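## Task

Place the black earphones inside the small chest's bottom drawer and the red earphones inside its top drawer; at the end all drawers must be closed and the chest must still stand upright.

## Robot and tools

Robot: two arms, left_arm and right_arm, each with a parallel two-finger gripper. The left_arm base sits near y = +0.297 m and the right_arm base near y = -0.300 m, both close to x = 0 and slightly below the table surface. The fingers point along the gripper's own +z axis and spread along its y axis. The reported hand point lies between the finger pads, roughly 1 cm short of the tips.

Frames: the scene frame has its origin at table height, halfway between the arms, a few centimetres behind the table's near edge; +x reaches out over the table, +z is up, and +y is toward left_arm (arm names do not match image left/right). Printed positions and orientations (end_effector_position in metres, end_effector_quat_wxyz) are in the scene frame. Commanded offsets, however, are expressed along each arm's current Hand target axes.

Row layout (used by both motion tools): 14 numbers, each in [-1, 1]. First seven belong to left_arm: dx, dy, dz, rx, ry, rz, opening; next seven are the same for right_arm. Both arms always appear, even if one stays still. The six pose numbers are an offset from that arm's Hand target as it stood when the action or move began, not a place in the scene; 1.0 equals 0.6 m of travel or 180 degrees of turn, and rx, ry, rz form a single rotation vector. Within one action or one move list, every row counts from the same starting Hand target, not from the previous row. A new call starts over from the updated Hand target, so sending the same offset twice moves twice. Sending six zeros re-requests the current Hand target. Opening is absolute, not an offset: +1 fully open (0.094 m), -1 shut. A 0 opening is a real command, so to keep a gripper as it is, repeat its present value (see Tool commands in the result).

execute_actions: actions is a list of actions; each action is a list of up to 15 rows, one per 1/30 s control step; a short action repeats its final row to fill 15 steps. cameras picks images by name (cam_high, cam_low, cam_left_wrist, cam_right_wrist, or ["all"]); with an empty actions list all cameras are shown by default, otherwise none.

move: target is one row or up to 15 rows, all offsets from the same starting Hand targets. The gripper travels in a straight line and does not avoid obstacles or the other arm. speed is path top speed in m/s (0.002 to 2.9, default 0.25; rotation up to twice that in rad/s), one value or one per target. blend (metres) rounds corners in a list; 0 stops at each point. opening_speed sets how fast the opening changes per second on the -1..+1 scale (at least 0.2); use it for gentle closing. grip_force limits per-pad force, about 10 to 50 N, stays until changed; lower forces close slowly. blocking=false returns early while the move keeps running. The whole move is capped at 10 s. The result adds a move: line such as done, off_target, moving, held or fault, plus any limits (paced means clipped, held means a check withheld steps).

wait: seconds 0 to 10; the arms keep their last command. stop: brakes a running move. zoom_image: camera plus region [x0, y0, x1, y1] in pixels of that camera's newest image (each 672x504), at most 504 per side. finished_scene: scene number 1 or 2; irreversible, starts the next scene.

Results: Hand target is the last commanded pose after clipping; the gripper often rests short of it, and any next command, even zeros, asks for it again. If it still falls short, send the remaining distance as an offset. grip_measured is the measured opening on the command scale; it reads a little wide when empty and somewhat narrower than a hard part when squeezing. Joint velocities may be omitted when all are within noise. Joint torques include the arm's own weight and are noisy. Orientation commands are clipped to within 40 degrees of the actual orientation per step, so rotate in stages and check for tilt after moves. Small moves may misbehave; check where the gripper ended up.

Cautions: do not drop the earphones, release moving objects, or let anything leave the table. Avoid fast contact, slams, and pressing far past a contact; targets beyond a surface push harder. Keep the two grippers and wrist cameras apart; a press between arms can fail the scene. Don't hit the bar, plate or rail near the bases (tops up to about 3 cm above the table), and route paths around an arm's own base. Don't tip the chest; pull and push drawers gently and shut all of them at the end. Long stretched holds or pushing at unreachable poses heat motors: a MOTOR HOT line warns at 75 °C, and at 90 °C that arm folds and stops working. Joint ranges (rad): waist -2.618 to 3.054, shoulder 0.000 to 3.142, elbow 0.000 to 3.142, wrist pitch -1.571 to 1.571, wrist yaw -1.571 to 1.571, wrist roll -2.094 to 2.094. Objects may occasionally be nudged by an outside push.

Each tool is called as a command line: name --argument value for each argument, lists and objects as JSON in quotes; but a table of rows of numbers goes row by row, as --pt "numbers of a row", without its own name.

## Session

execute_actions --actions '[]'

Scene clock: 0.00 s.
left_arm: end_effector_position=(+0.2352, +0.1609, +0.1677) grip_measured=+1.000 end_effector_quat_wxyz=(+0.474, -0.003, +0.848, -0.238) | right_arm: end_effector_position=(+0.2402, -0.2697, +0.1659) grip_measured=+1.000 end_effector_quat_wxyz=(+0.494, +0.140, +0.858, +0.027)
Joint positions: left_arm=[-0.579 0.582 0.478 -0.364 -0.119 -0.541 0.094] | right_arm=[0.573 0.543 0.572 -0.669 0.604 0.588 0.094]
Joint velocities: within noise
Joint torques (N m): no reading
Heat: left arm: 29 °C; right arm: 27 °C.
Hand target: left_arm +0.2357, +0.1609, +0.1717; +0.477, -0.003, +0.846, -0.239 | right_arm +0.2409, -0.2691, +0.1700; +0.497, +0.141, +0.856, +0.031
Tool commands: left_gripper/opening=+1.0 right_gripper/opening=+1.0

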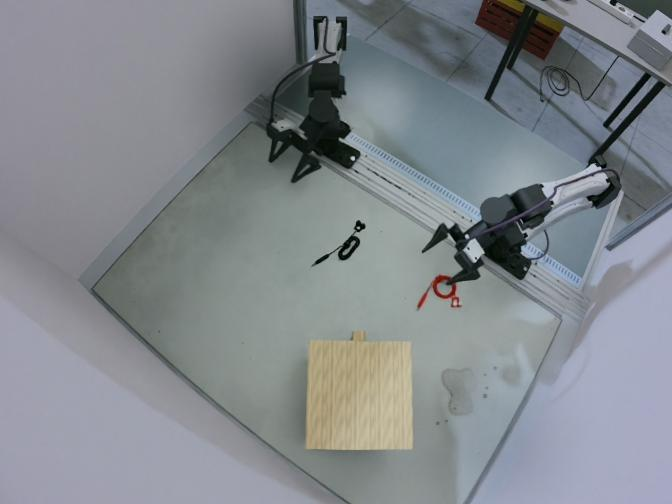

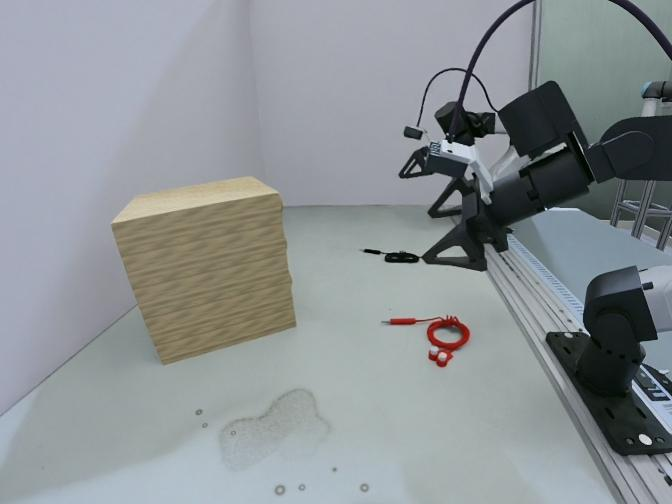

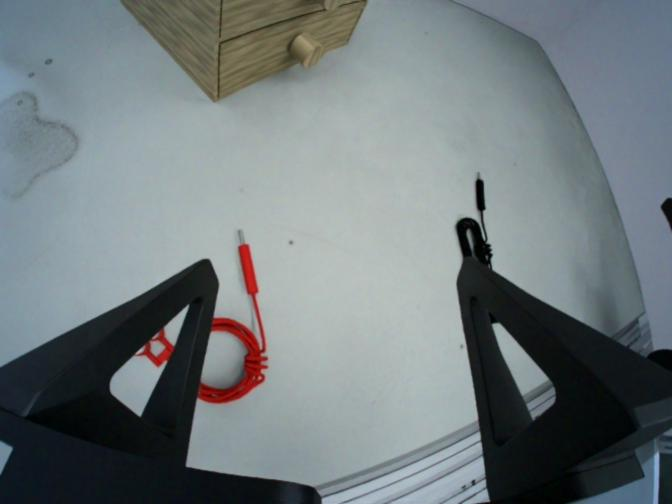

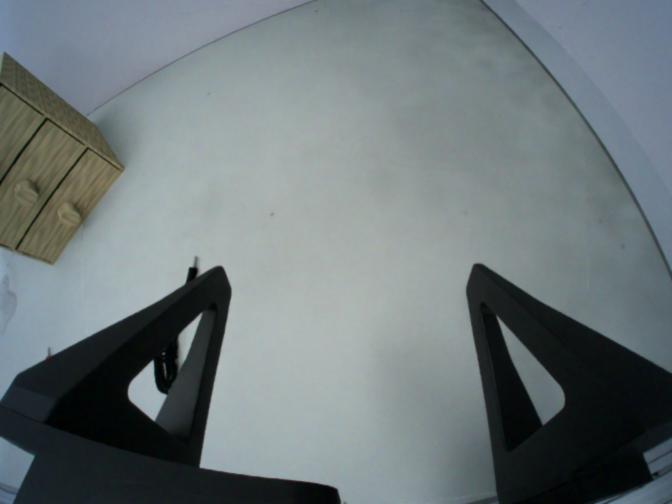

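zoom_image --camera "cam_high" --region '[300, 205, 480, 320]'

zoom_image --camera "cam_low" --region '[340, 230, 500, 380]'

Scaled by 2.800.

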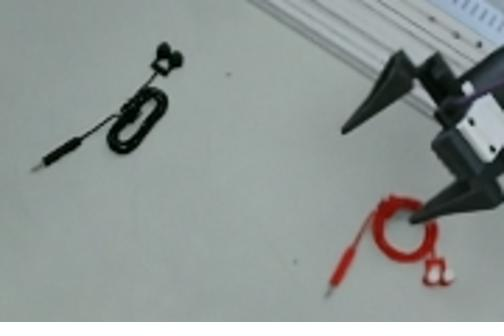

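Scaled by 3.150.

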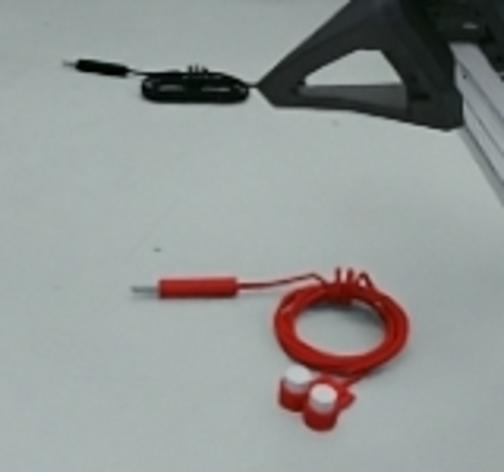

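move --target '[0.1028,-0.3723,0.202,-0.1378,0.331,0.0417,0.5,-0.1348,-0.0713,-0.2323,-0.2787,-0.0752,-0.1645,1]' --speed 0.35 --cameras '["all"]'

Scene clock: 24.13 s.
left_arm: end_effector_position=(+0.2561, -0.1053, +0.1645) grip_measured=+0.503 end_effector_quat_wxyz=(+0.077, +0.076, +0.990, -0.090) | right_arm: end_effector_position=(+0.1471, -0.3082, +0.2718) grip_measured=+1.000 end_effector_quat_wxyz=(+0.590, -0.303, +0.722, +0.197)
Joint positions: left_arm=[-0.983 2.264 2.448 -1.522 0 -0.853 0.071] | right_arm=[1.621 0.006 1.081 -1.447 0.891 0.186 0.094]
Joint torques (N m): left_arm=[0.08 -10 8.23 0.28 0.05 -0.17] | right_arm=[4.67 6.58 13.83 1.71 0.16 0.11]
Heat: left arm: 34 °C; right arm: 30 °C.
Hand target: left_arm +0.2503, -0.1000, +0.1605; -0.001, +0.070, +0.998, +0.000 | right_arm +0.1499, -0.3199, +0.3002; +0.594, -0.293, +0.708, +0.246
Off the commanded pose: left_arm 0.009 m, 14 deg | right_arm 0.031 m, 6 deg.
shoulder posture changed (right arm): the wrist came as close to joint 1's axis as it can, and the arm is now in the other of its two shoulder postures.
joint sent to its limit (left arm) — joint 4 (wrist pitch), lower limit. The joint targets are off in orientation, not in position.
move: off_target (left_arm, right_arm); limits=paced

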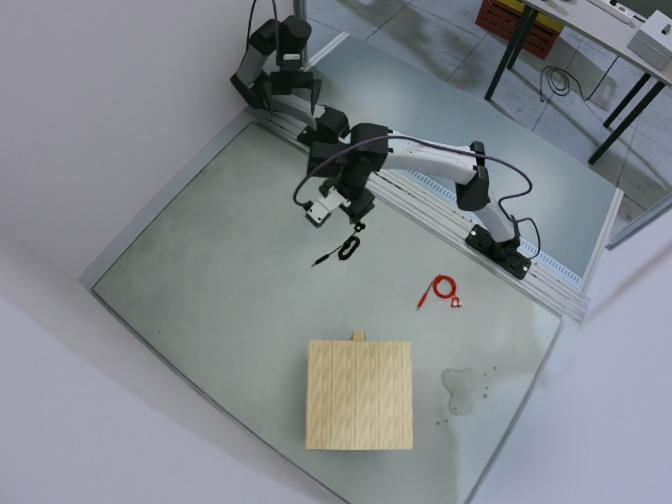

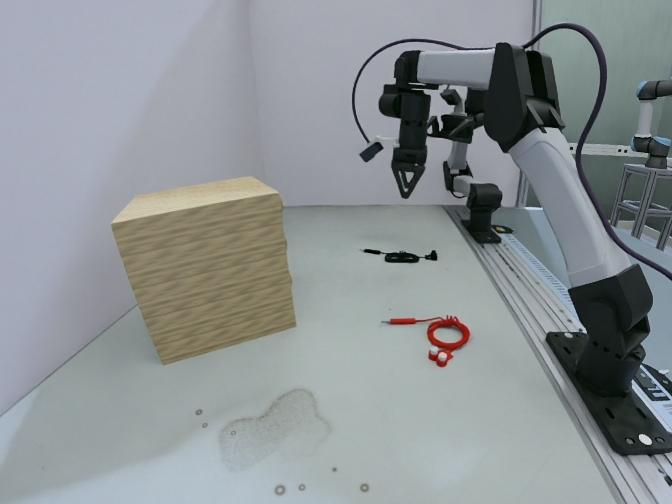

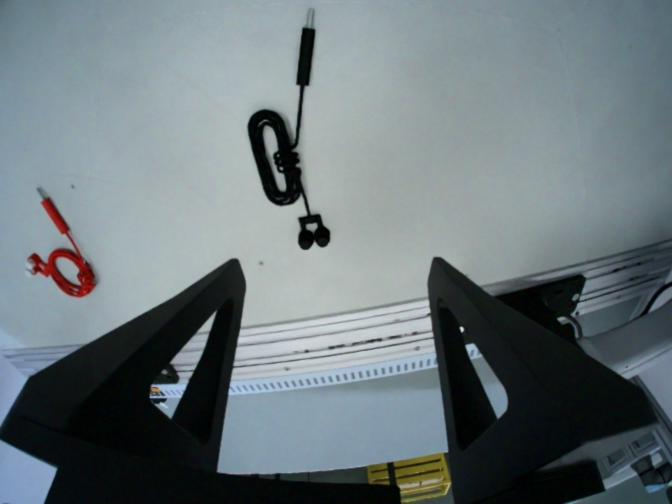

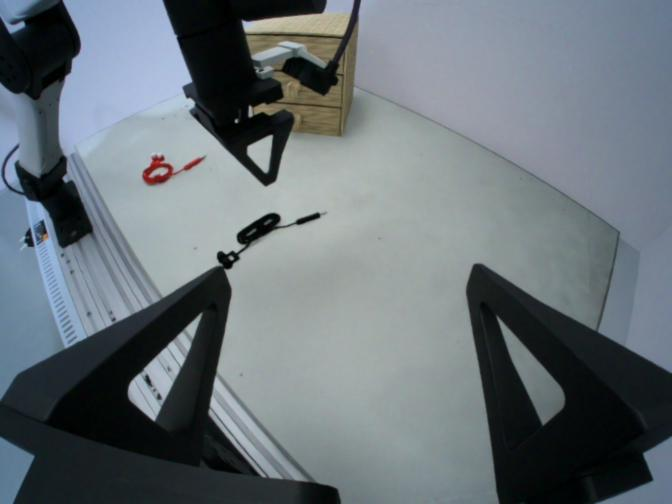

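move --target '[-0.0218,0.0317,0.183,0,0,-0.061,0.5,0,0,0,0,0,0,1]' --speed 0.3 --cameras '["cam_left_wrist"]'

Scene clock: 35.33 s.
left_arm: end_effector_position=(+0.2663, -0.0839, +0.0553) grip_measured=+0.503 end_effector_quat_wxyz=(+0.008, -0.016, +1.000, -0.001) | right_arm: end_effector_position=(+0.1471, -0.3083, +0.2716) grip_measured=+1.000 end_effector_quat_wxyz=(+0.590, -0.303, +0.722, +0.197)
Joint positions: left_arm=[-0.942 2.374 2.217 -1.407 0.003 -0.997 0.071] | right_arm=[1.621 0.006 1.081 -1.449 0.891 0.187 0.094]
Joint torques (N m): left_arm=[0.44 -11.56 6.26 0.3 0.03 -0.19] | right_arm=[4.56 6.75 13.79 1.62 0.17 0.01]
Heat: left arm: 35 °C; right arm: 31 °C.
Hand target: left_arm +0.2658, -0.0829, +0.0507; -0.001, -0.026, +1.000, +0.000 | right_arm +0.1499, -0.3199, +0.3002; +0.594, -0.293, +0.708, +0.246
Off the commanded pose: left_arm 0.005 m, 2 deg | right_arm 0.031 m, 6 deg.
move: off_target (right_arm)
Images, in order (width x height): cam_left_wrist 672x504.

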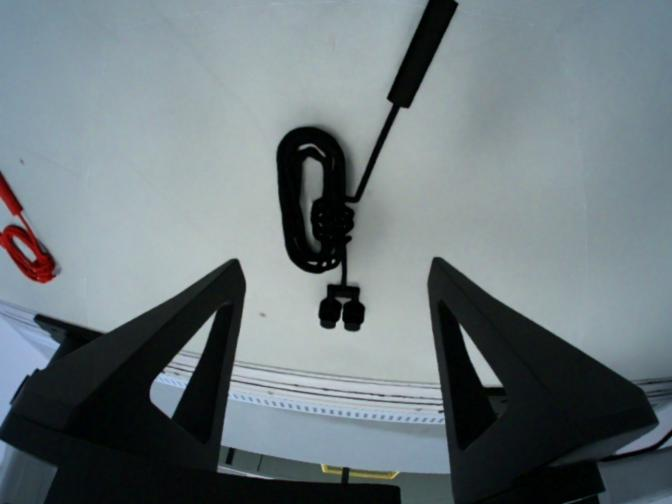

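move --pt "0.015 0.0167 0.0708 0 0 0 0.5 0 0 0 0 0 0 1" --pt "0.015 0.0167 0.0708 0 0 0 -0.5 0 0 0 0 0 0 1" --pt "0.015 0.0167 -0.05 0 0 0 -0.5 0 0 0 0 0 0 1" --speed 0.15 --grip_force '[25,50]' --cameras '["cam_left_wrist","cam_low"]'

Scene clock: 45.47 s.
left_arm: end_effector_position=(+0.2546, -0.0768, +0.0774) grip_measured=-0.497 end_effector_quat_wxyz=(-0.002, -0.018, +1.000, -0.007) | right_arm: end_effector_position=(+0.1471, -0.3083, +0.2716) grip_measured=+1.000 end_effector_quat_wxyz=(+0.590, -0.303, +0.722, +0.197)
Joint positions: left_arm=[-0.945 2.318 2.208 -1.457 0.027 -1.003 0.024] | right_arm=[1.621 0.006 1.081 -1.449 0.891 0.187 0.094]
Joint torques (N m): left_arm=[0.38 -11.55 8.28 0.13 -0.23 -0.17] | right_arm=[4.63 6.63 13.59 1.64 0.15 0.08]
Heat: left arm: 34 °C; right arm: 33 °C.
Hand target: left_arm +0.2563, -0.0734, +0.0807; -0.001, -0.026, +1.000, +0.000 | right_arm +0.1499, -0.3199, +0.3002; +0.594, -0.293, +0.708, +0.246
Off the commanded pose: left_arm 0.005 m, 1 deg | right_arm 0.031 m, 6 deg.
grip_force (N): 25, 50
move: off_target (right_arm)
Images, in order (width x height): cam_low 672x504, cam_left_wrist 672x504.

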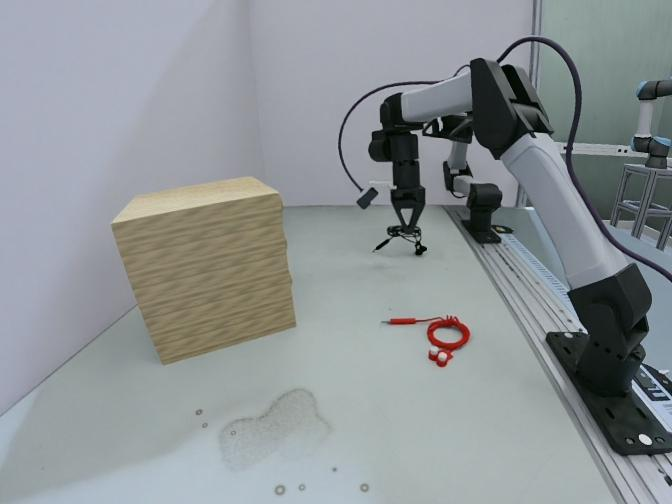

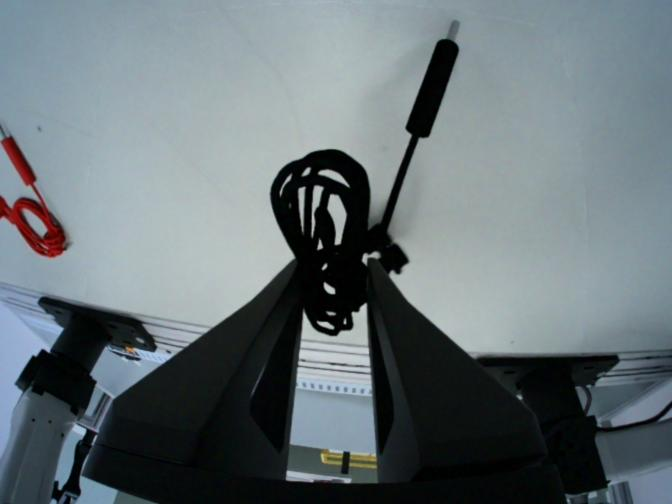

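move --pt "0.0695 0.4593 -0.333 0.0719 -0.243 0.1737 -0.5 0 0 0 0 0 0 1" --pt "0.0695 0.4593 -0.333 0.0719 -0.243 0.1737 -0.5 -0.0243 0.33 0.331 0 0 0 1" --speed '[0.35,0.2]' --cameras '["all"]'

Scene clock: 57.17 s.
left_arm: end_effector_position=(+0.2023, +0.2004, +0.2806) grip_measured=-0.497 end_effector_quat_wxyz=(+0.374, +0.233, +0.892, -0.096) | right_arm: end_effector_position=(+0.1504, -0.0438, +0.2864) grip_measured=+1.000 end_effector_quat_wxyz=(+0.597, -0.285, +0.709, +0.245)
Joint positions: left_arm=[-0.324 0.876 1.295 -1.214 0.12 0.11 0.024] | right_arm=[1.45 0.753 0.722 -0.194 0.686 0.118 0.094]
Joint torques (N m): left_arm=[0.69 0.42 7.16 1.39 0.23 0.09] | right_arm=[-0.88 -0.32 6.98 2.05 -0.14 -0.11]
Heat: left arm: 35 °C; right arm: 34 °C.
Hand target: left_arm +0.2006, +0.1995, +0.2808; +0.369, +0.239, +0.893, -0.099 | right_arm +0.1499, -0.0399, +0.2800; +0.594, -0.293, +0.708, +0.246
Off the commanded pose: left_arm 0.002 m, 1 deg | right_arm 0.007 m, 1 deg.
shoulder posture changed (right arm): the wrist came as close to joint 1's axis as it can, and the arm is now in the other of its two shoulder postures.
grip_force (N): 25, 50
move: done

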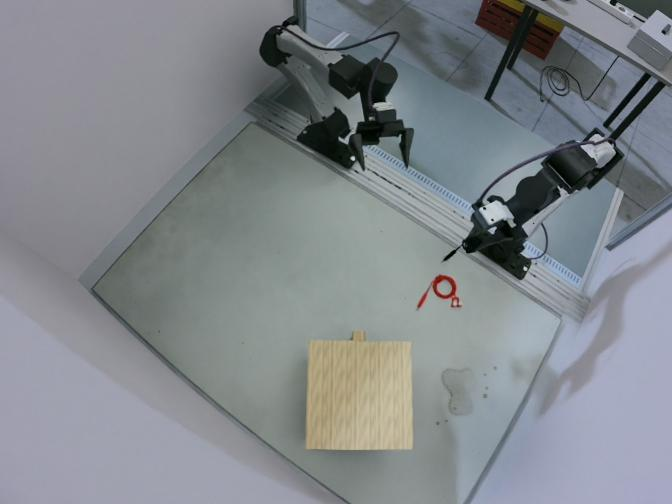

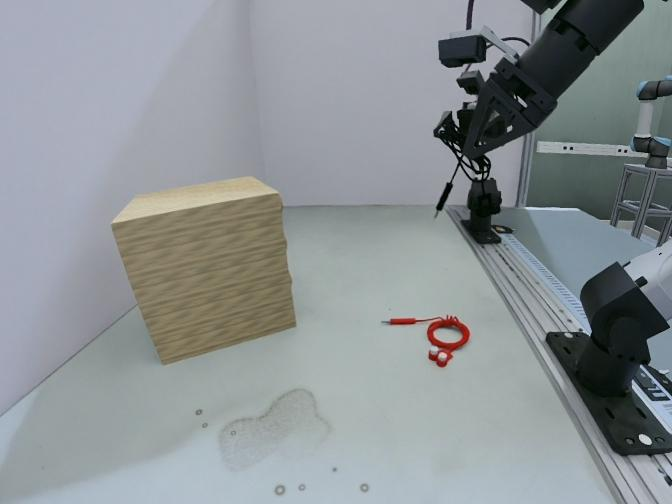

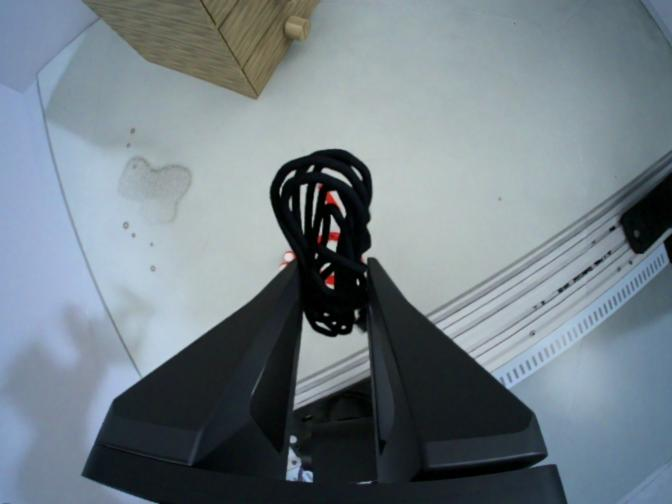

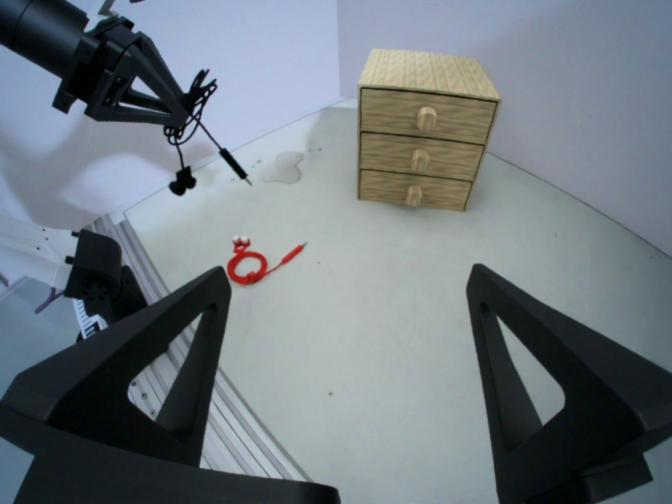

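move --target '[0,0,0,0,0,0,-0.5,0.2577,-0.1825,0.4108,0.065,0.0276,0.0144,1]' --speed 0.3 --cameras '["cam_low","cam_right_wrist"]'

Scene clock: 66.93 s.
left_arm: end_effector_position=(+0.2023, +0.2004, +0.2806) grip_measured=-0.497 end_effector_quat_wxyz=(+0.374, +0.233, +0.892, -0.096) | right_arm: end_effector_position=(+0.3749, +0.0263, +0.0751) grip_measured=+1.000 end_effector_quat_wxyz=(+0.573, -0.224, +0.772, +0.161)
Joint positions: left_arm=[-0.324 0.876 1.295 -1.214 0.12 0.11 0.024] | right_arm=[0.807 1.901 0.748 0.848 0.265 0.038 0.094]
Joint torques (N m): left_arm=[0.7 0.42 7.17 1.39 0.23 0.09] | right_arm=[-0.05 -6.54 8.68 2.18 -0.17 -0.11]
Heat: left arm: 36 °C; right arm: 34 °C.
Hand target: left_arm +0.2006, +0.1995, +0.2808; +0.369, +0.239, +0.893, -0.099 | right_arm +0.3799, +0.0355, +0.0850; +0.584, -0.226, +0.761, +0.173
Off the commanded pose: left_arm 0.002 m, 1 deg | right_arm 0.014 m, 2 deg.
grip_force (N): 25, 50
move: off_target (right_arm)
Images, in order (width x height): cam_low 672x504, cam_right_wrist 672x504.

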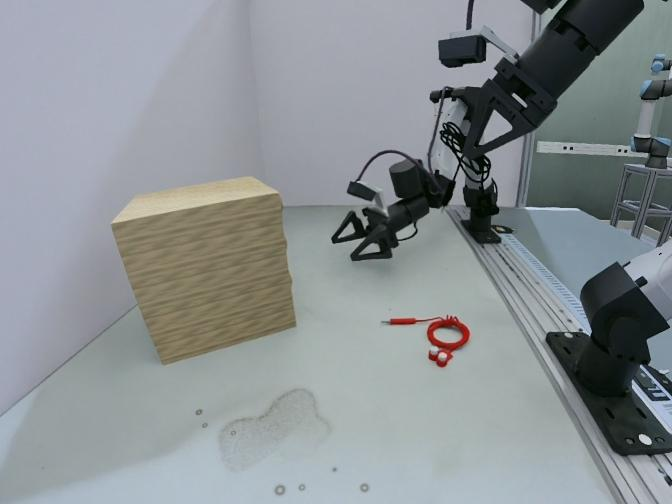

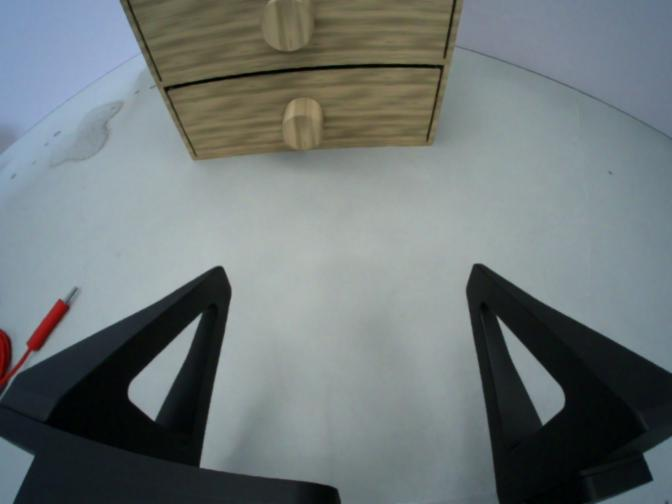

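move --target '[0,0,0,0,0,0,-0.5,-0.0165,0.0445,0.17,0,-0.01,0,1]' --speed 0.25 --cameras '["cam_right_wrist"]'

Scene clock: 72.53 s.
left_arm: end_effector_position=(+0.2023, +0.2004, +0.2806) grip_measured=-0.497 end_effector_quat_wxyz=(+0.374, +0.233, +0.892, -0.096) | right_arm: end_effector_position=(+0.4472, +0.1050, +0.0644) grip_measured=+1.000 end_effector_quat_wxyz=(+0.593, -0.217, +0.756, +0.170)
Joint positions: left_arm=[-0.324 0.876 1.295 -1.214 0.12 0.11 0.024] | right_arm=[0.807 2.252 1.217 0.788 0.265 0.031 0.094]
Joint torques (N m): left_arm=[0.69 0.42 7.17 1.4 0.23 0.1] | right_arm=[-0.12 -9.07 9.59 1.97 -0.19 -0.1]
Heat: left arm: 36 °C; right arm: 34 °C.
Hand target: left_arm +0.2006, +0.1995, +0.2808; +0.369, +0.239, +0.893, -0.099 | right_arm +0.4501, +0.1130, +0.0681; +0.596, -0.223, +0.751, +0.177
Off the commanded pose: left_arm 0.002 m, 1 deg | right_arm 0.009 m, 1 deg.
grip_force (N): 25, 50
move: done
Images, in order (width x height): cam_right_wrist 672x504.

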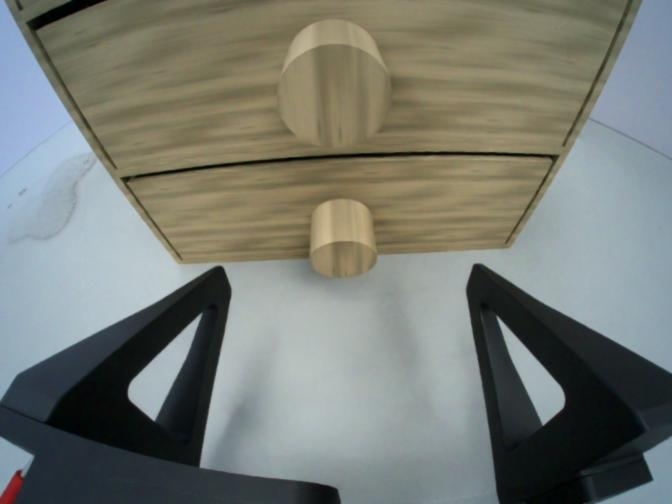

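move --pt "0 0 0 0 0 0 -0.5 0.0225 0.001 0.0585 0 0 0 1" --pt "0 0 0 0 0 0 -0.5 0.0225 0.001 0.0585 0 0 0 -1" --speed 0.15 --opening_speed 1.2 --cameras '["cam_right_wrist"]'

Scene clock: 78.47 s.
left_arm: end_effector_position=(+0.2023, +0.2004, +0.2806) grip_measured=-0.497 end_effector_quat_wxyz=(+0.374, +0.233, +0.892, -0.096) | right_arm: end_effector_position=(+0.4729, +0.1228, +0.0428) grip_measured=-0.430 end_effector_quat_wxyz=(+0.593, -0.218, +0.757, +0.170)
Joint positions: left_arm=[-0.324 0.876 1.295 -1.214 0.12 0.11 0.024] | right_arm=[0.791 2.39 1.377 0.765 0.249 0.026 0.027]
Joint torques (N m): left_arm=[0.69 0.42 7.16 1.39 0.23 0.09] | right_arm=[-0.23 -10 9.63 1.95 -0.16 -0.07]
Heat: left arm: 36 °C; right arm: 34 °C.
Hand target: left_arm +0.2006, +0.1995, +0.2808; +0.369, +0.239, +0.893, -0.099 | right_arm +0.4758, +0.1304, +0.0471; +0.596, -0.223, +0.751, +0.177
Off the commanded pose: left_arm 0.002 m, 1 deg | right_arm 0.009 m, 1 deg.
grip_force (N): 25, 50
move: done
Images, in order (width x height): cam_right_wrist 672x504.

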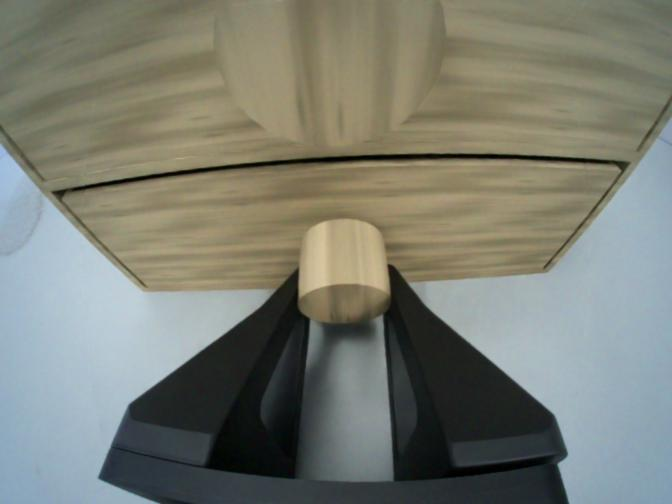

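move --pt "0 0 0 0 0 0 -0.5 0.0435 0.001 -0.186 0 0 0 -1" --pt "0 0 0 0 0 0 -0.5 0.0435 0.001 -0.186 0 0 0 0.4" --pt "0 0 0 0 0 0 -0.5 0.0488 0.002 -0.356 0 0 0 0.4" --pt "0 0 0 0 0 0 -0.5 -0.191 -0.1673 -0.5975 0 0 0 0.4" --speed '[0.12,0.2,0.2,0.3]' --blend '[0,0,0.02,0]' --cameras '["all"]'

Scene clock: 93.67 s.
left_arm: end_effector_position=(+0.2023, +0.2004, +0.2806) grip_measured=-0.497 end_effector_quat_wxyz=(+0.374, +0.233, +0.892, -0.096) | right_arm: end_effector_position=(+0.2592, -0.1316, +0.2234) grip_measured=+0.398 end_effector_quat_wxyz=(+0.586, -0.220, +0.761, +0.169)
Joint positions: left_arm=[-0.324 0.876 1.295 -1.214 0.12 0.11 0.024] | right_arm=[0.67 0.675 0.539 -0.123 0.128 -0.001 0.066]
Joint torques (N m): left_arm=[0.69 0.42 7.16 1.39 0.23 0.09] | right_arm=[-0.95 -0.43 11.7 1.99 -0.19 -0.16]
Heat: left arm: 37 °C; right arm: 35 °C.
Hand target: left_arm +0.2006, +0.1995, +0.2808; +0.369, +0.239, +0.893, -0.099 | right_arm +0.2599, -0.1298, +0.2404; +0.596, -0.223, +0.751, +0.177
Off the commanded pose: left_arm 0.002 m, 1 deg | right_arm 0.017 m, 2 deg.
grip_force (N): 25, 50
move: off_target (right_arm); target 2's new opening was sent with right_arm's hand 0.013 m and 1 deg from that target

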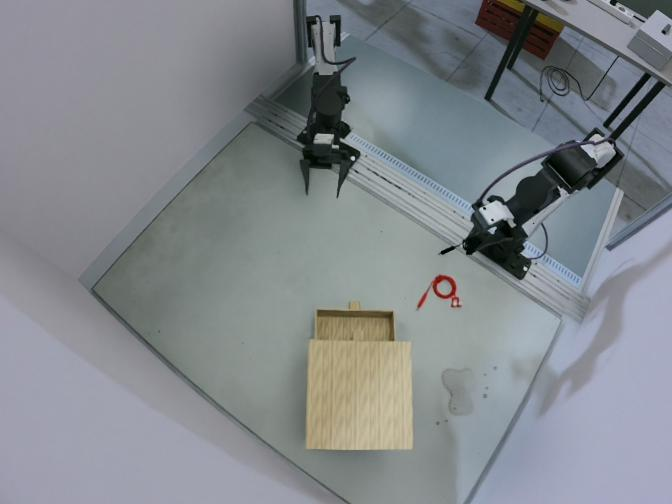

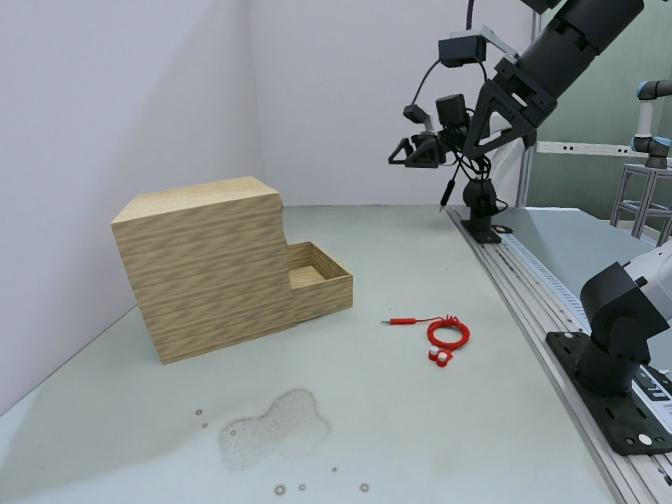

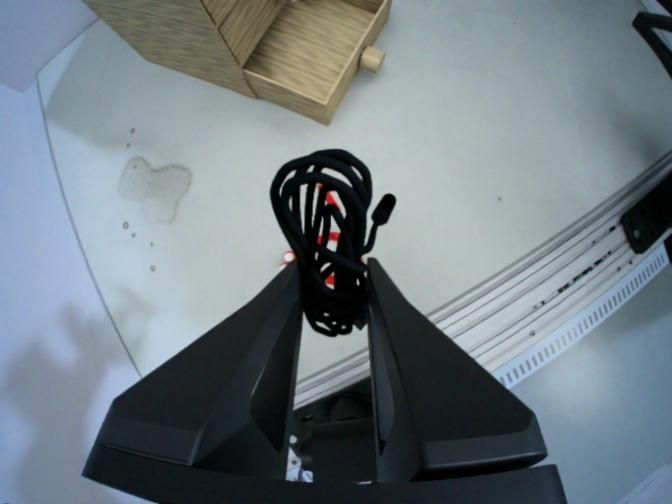

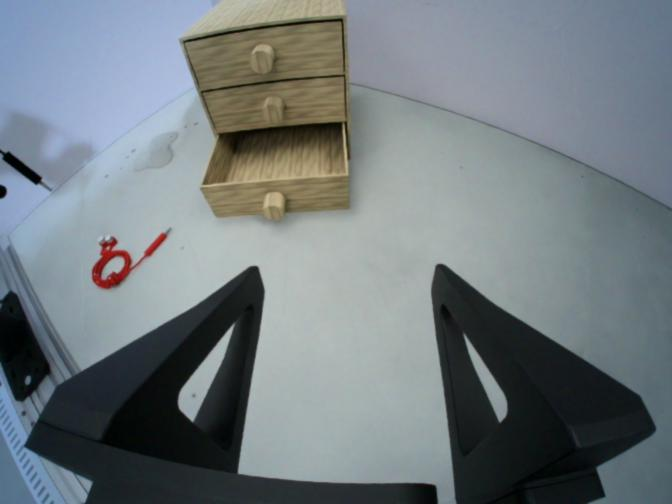

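move --target '[-0.2177,0.0247,0.36,-0.1687,0.0259,-0.1843,-0.5,0,0,0,0,0,0,0.4]' --speed 0.25 --cameras '["all"]'

Scene clock: 99.73 s.
left_arm: end_effector_position=(+0.4175, +0.0892, +0.2198) grip_measured=-0.497 end_effector_quat_wxyz=(+0.337, -0.115, +0.934, +0.035) | right_arm: end_effector_position=(+0.2591, -0.1315, +0.2232) grip_measured=+0.398 end_effector_quat_wxyz=(+0.586, -0.221, +0.762, +0.169)
Joint positions: left_arm=[-0.617 1.924 1.971 -1.137 -0.494 -0.761 0.024] | right_arm=[0.67 0.675 0.539 -0.124 0.128 -0.001 0.066]
Joint torques (N m): left_arm=[-0.31 -7.76 9.28 0.91 -0.72 -0.15] | right_arm=[-0.8 -0.28 11.93 2.03 -0.18 -0.07]
Heat: left arm: 37 °C; right arm: 37 °C.
Hand target: left_arm +0.4201, +0.0897, +0.2202; +0.339, -0.122, +0.932, +0.044 | right_arm +0.2599, -0.1298, +0.2404; +0.596, -0.223, +0.751, +0.177
Off the commanded pose: left_arm 0.003 m, 1 deg | right_arm 0.017 m, 2 deg.
grip_force (N): 25, 50
move: off_target (right_arm)

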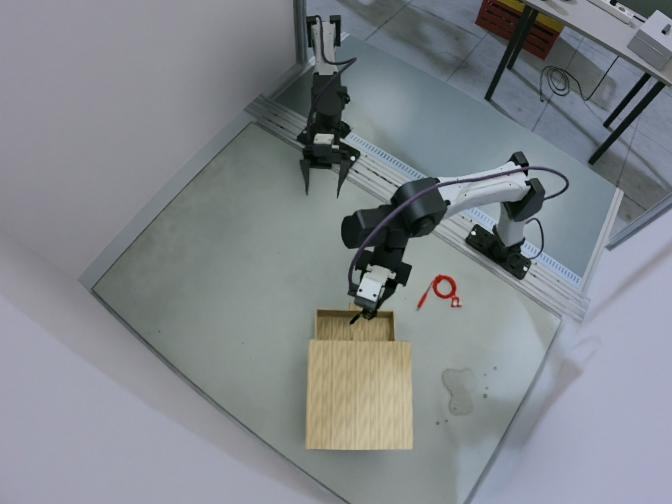

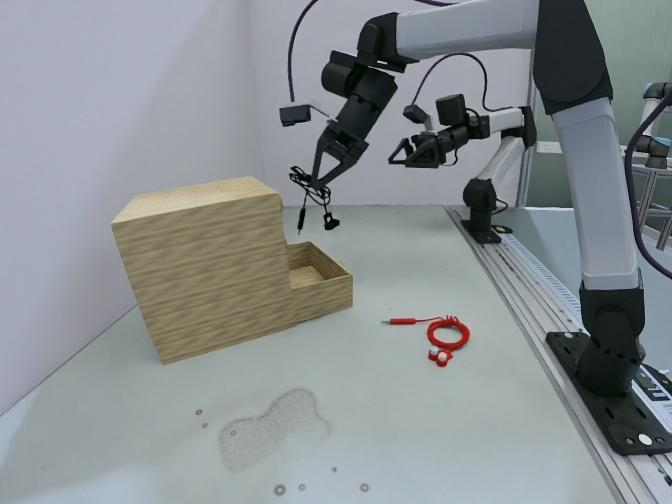

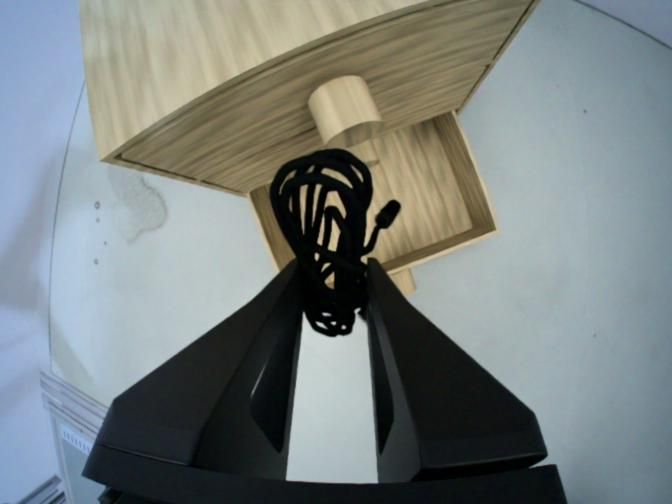

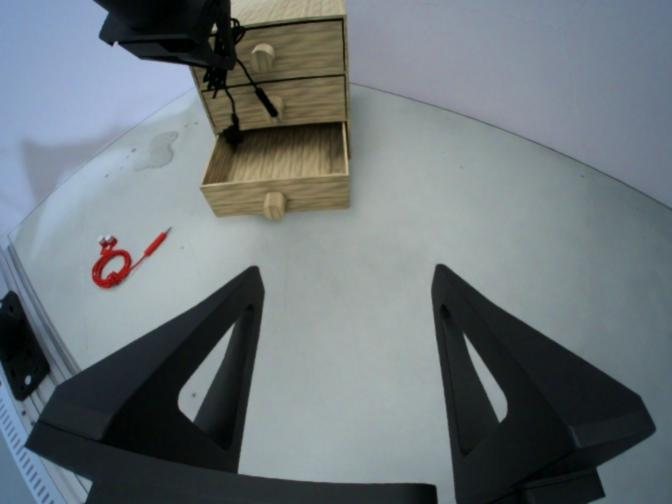

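move --pt "-0.0177 0.0267 0.0583 0 -0.083 0 -0.5 0 0 0 0 0 0 0.4" --pt "0.068 0.0267 0.1607 0 -0.083 0 -0.5 0 0 0 0 0 0 0.4" --speed 0.15 --cameras '["cam_high","cam_low","cam_left_wrist","cam_right_wrist"]'

Scene clock: 112.87 s.
left_arm: end_effector_position=(+0.4434, +0.1080, +0.1257) grip_measured=-0.497 end_effector_quat_wxyz=(+0.455, -0.114, +0.882, +0.046) | right_arm: end_effector_position=(+0.2591, -0.1315, +0.2232) grip_measured=+0.398 end_effector_quat_wxyz=(+0.586, -0.221, +0.762, +0.169)
Joint positions: left_arm=[-0.603 1.824 1.287 -0.307 -0.65 -0.627 0.024] | right_arm=[0.67 0.675 0.539 -0.124 0.128 -0.001 0.066]
Joint torques (N m): left_arm=[0.54 -7.75 6.53 1.47 -0.73 0.02] | right_arm=[-0.9 -0.53 11.95 1.95 -0.22 -0.12]
Heat: left arm: 37 °C; right arm: 39 °C.
Hand target: left_arm +0.4458, +0.1133, +0.1201; +0.457, -0.116, +0.880, +0.060 | right_arm +0.2599, -0.1298, +0.2404; +0.596, -0.223, +0.751, +0.177
Off the commanded pose: left_arm 0.008 m, 2 deg | right_arm 0.017 m, 2 deg.
grip_force (N): 25, 50
move: off_target (right_arm)

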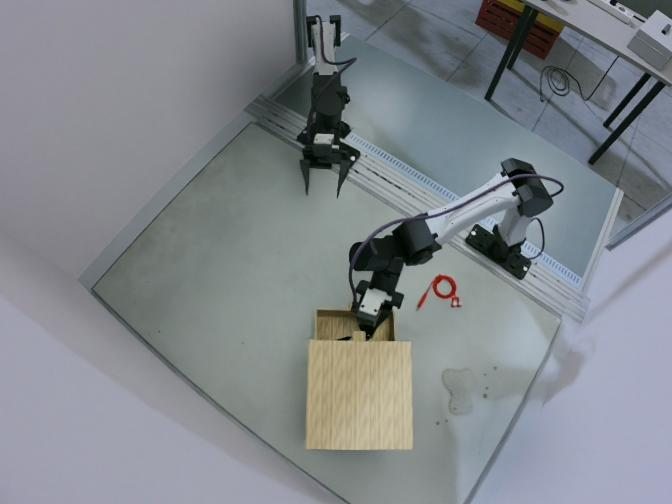

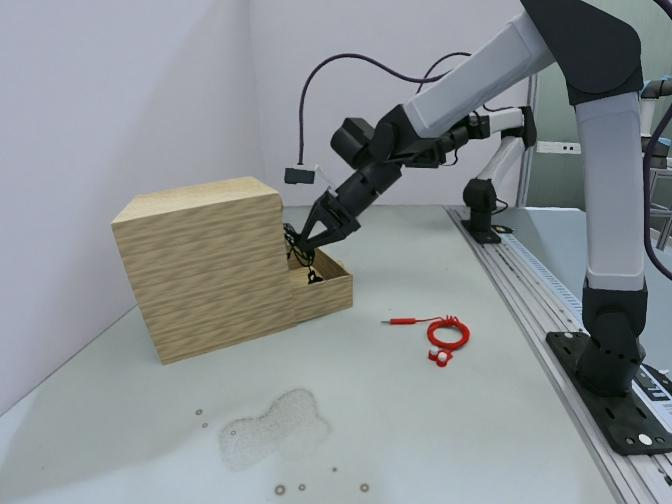

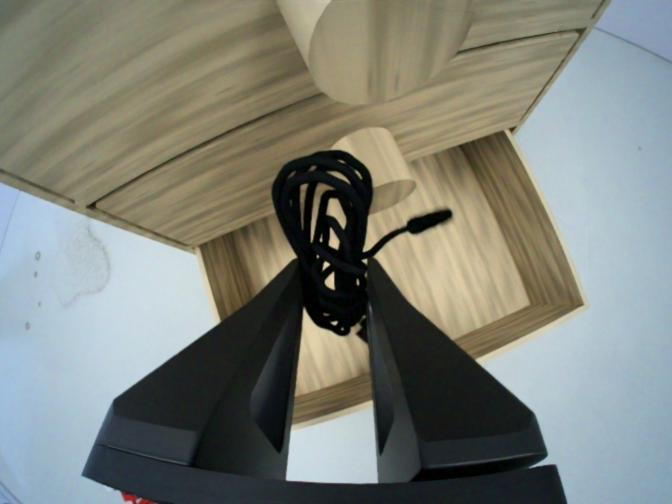

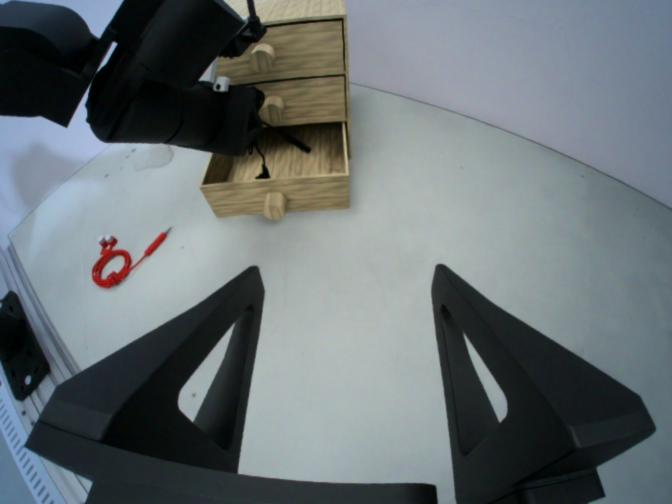

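move --pt "0.0182 -0.01 -0.026 0 0 0 -0.5 0 0 0 0 0 0 0.4" --pt "0.0755 -0.01 0.0143 0 0 0 -0.5 0 0 0 0 0 0 0.4" --pt "0.0755 -0.01 0.0143 0 0 0 0.2 0 0 0 0 0 0 0.4" --speed 0.15 --opening_speed 0.6 --blend '[0.01,0,0]' --cameras '["cam_left_wrist","cam_right_wrist"]'

Scene clock: 121.57 s.
left_arm: end_effector_position=(+0.4288, +0.0984, +0.0864) grip_measured=+0.197 end_effector_quat_wxyz=(+0.457, -0.107, +0.882, +0.051) | right_arm: end_effector_position=(+0.2591, -0.1315, +0.2232) grip_measured=+0.398 end_effector_quat_wxyz=(+0.586, -0.221, +0.762, +0.169)
Joint positions: left_arm=[-0.65 1.86 1.169 -0.176 -0.686 -0.653 0.056] | right_arm=[0.67 0.675 0.539 -0.124 0.128 -0.001 0.066]
Joint torques (N m): left_arm=[0.12 -7.38 5.93 1.46 -0.73 -0.21] | right_arm=[-0.75 -0.23 11.99 1.95 -0.19 -0.07]
Heat: left arm: 36 °C; right arm: 40 °C.
Hand target: left_arm +0.4289, +0.1025, +0.0780; +0.457, -0.115, +0.880, +0.060 | right_arm +0.2599, -0.1298, +0.2404; +0.596, -0.223, +0.751, +0.177
Off the commanded pose: left_arm 0.009 m, 1 deg | right_arm 0.017 m, 2 deg.
grip_force (N): 25, 50
move: off_target (right_arm); blend cut to 0.0099 m at target 1
Images, in order (width x height): cam_left_wrist 672x504, cam_right_wrist 672x504.

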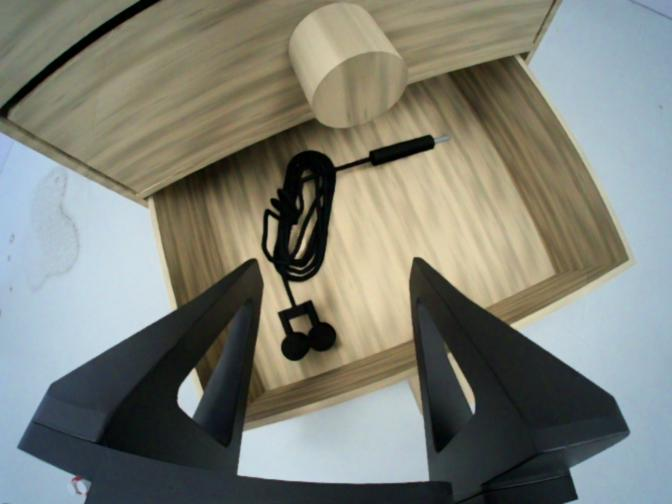

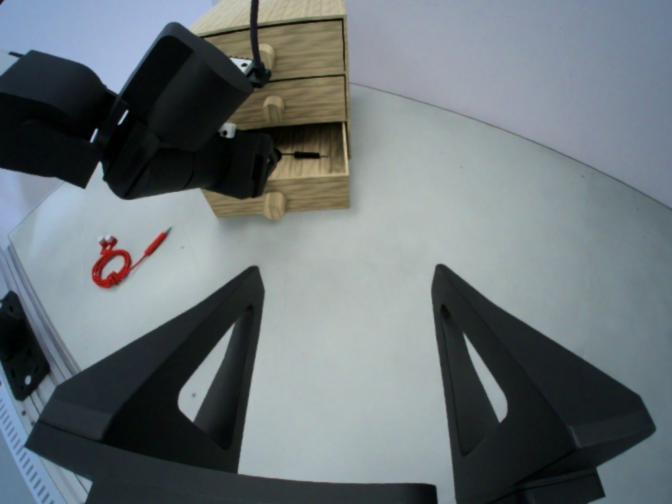

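move --pt "-0.1048 -0.0112 -0.1408 0 0 0 0.2 0 0 0 0 0 0 0.4" --pt "0.027 0.2435 -0.3632 0.2764 0.2123 0.5321 0.8 0.2327 0.1663 0.3088 0 -0.025 0 0.4" --speed '[0.2,0.3]' --cameras '["cam_low","cam_left_wrist","cam_right_wrist"]'

Scene clock: 137.17 s.
left_arm: end_effector_position=(+0.2245, +0.1882, +0.1898) grip_measured=+0.797 end_effector_quat_wxyz=(+0.057, +0.701, +0.711, +0.022) | right_arm: end_effector_position=(+0.3276, +0.0281, +0.0549) grip_measured=+0.398 end_effector_quat_wxyz=(+0.615, -0.225, +0.735, +0.179)
Joint positions: left_arm=[-0.423 1.419 1.483 -1.523 0.007 1.111 0.084] | right_arm=[0.915 2.019 0.566 1.26 0.352 0.019 0.066]
Joint torques (N m): left_arm=[0.38 -6.02 5.35 0.06 0.1 0.11] | right_arm=[0.46 -6.09 6.79 2.19 0.11 0.01]
Heat: left arm: 36 °C; right arm: 40 °C.
Hand target: left_arm +0.2099, +0.1952, +0.1899; +0.001, +0.707, +0.707, +0.000 | right_arm +0.3300, +0.0349, +0.0622; +0.625, -0.216, +0.727, +0.185
Off the commanded pose: left_arm 0.016 m, 7 deg | right_arm 0.010 m, 2 deg.
joint sent to its limit (left arm) — joint 4 (wrist pitch), lower limit. The joint targets are off in orientation, not in position.
grip_force (N): 25, 50
move: off_target (left_arm); target 2's new opening was sent with left_arm's hand 0.016 m and 7 deg from that target
Images, in order (width x height): cam_low 672x504, cam_left_wrist 672x504, cam_right_wrist 672x504.

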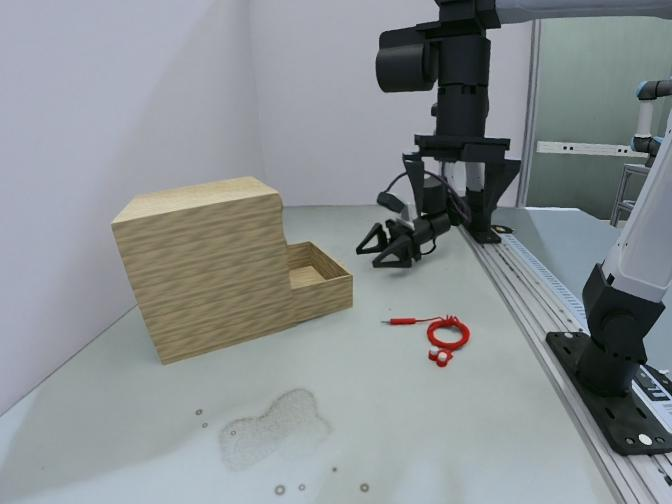

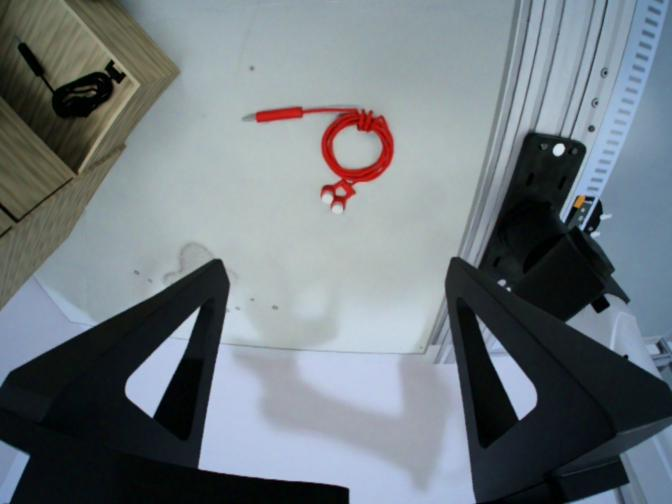

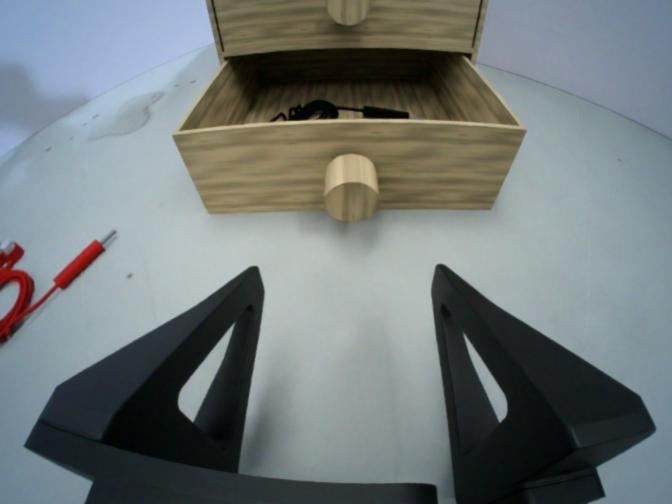

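move --target '[0.01,0.0267,0.23,0,0,0,0.8,-0.0415,0,0.3177,0,0,0,0.4]' --speed 0.13 --cameras '["cam_left_wrist","cam_right_wrist"]'

Scene clock: 146.53 s.
left_arm: end_effector_position=(+0.2284, +0.1990, +0.0565) grip_measured=+0.797 end_effector_quat_wxyz=(+0.009, +0.703, +0.711, +0.006) | right_arm: end_effector_position=(+0.4844, +0.1331, +0.0653) grip_measured=+0.398 end_effector_quat_wxyz=(+0.634, -0.205, +0.722, +0.188)
Joint positions: left_arm=[-0.383 1.488 1.014 -1.087 0.007 1.155 0.084] | right_arm=[0.788 2.433 1.433 0.871 0.24 0.009 0.066]
Joint torques (N m): left_arm=[0.72 -4.04 5.59 0.3 0.09 0.14] | right_arm=[-0.72 -9.13 11.3 1.57 -0.21 -0.14]
Heat: left arm: 36 °C; right arm: 39 °C.
Hand target: left_arm +0.2261, +0.2012, +0.0518; +0.001, +0.707, +0.707, +0.000 | right_arm +0.4911, +0.1397, +0.0580; +0.625, -0.216, +0.727, +0.185
Off the commanded pose: left_arm 0.006 m, 1 deg | right_arm 0.012 m, 2 deg.
grip_force (N): 25, 50
move: off_target (right_arm)
Images, in order (width x height): cam_left_wrist 672x504, cam_right_wrist 672x504.

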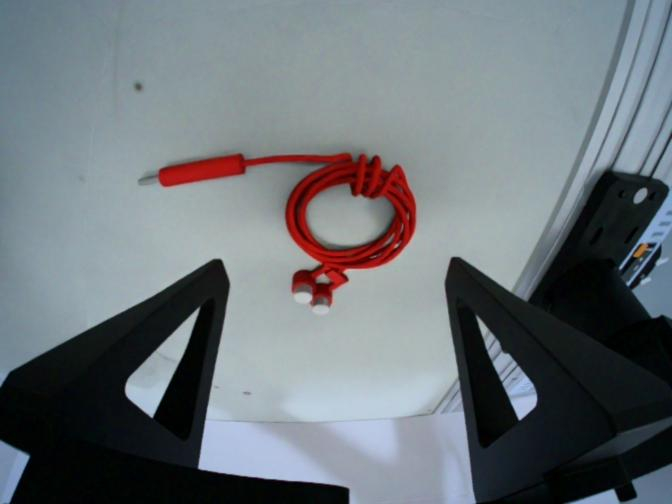

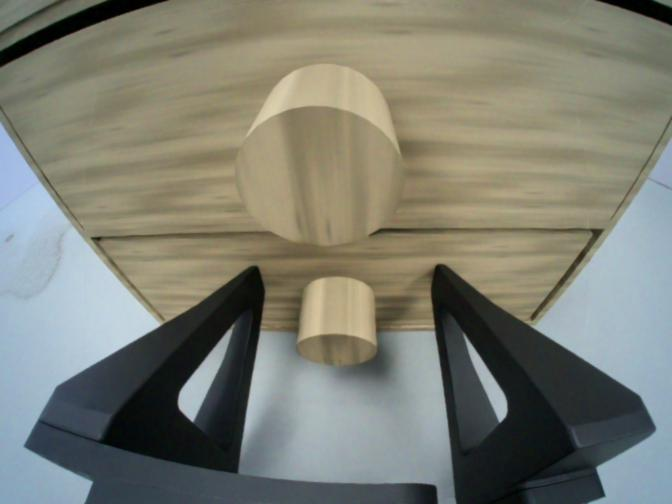

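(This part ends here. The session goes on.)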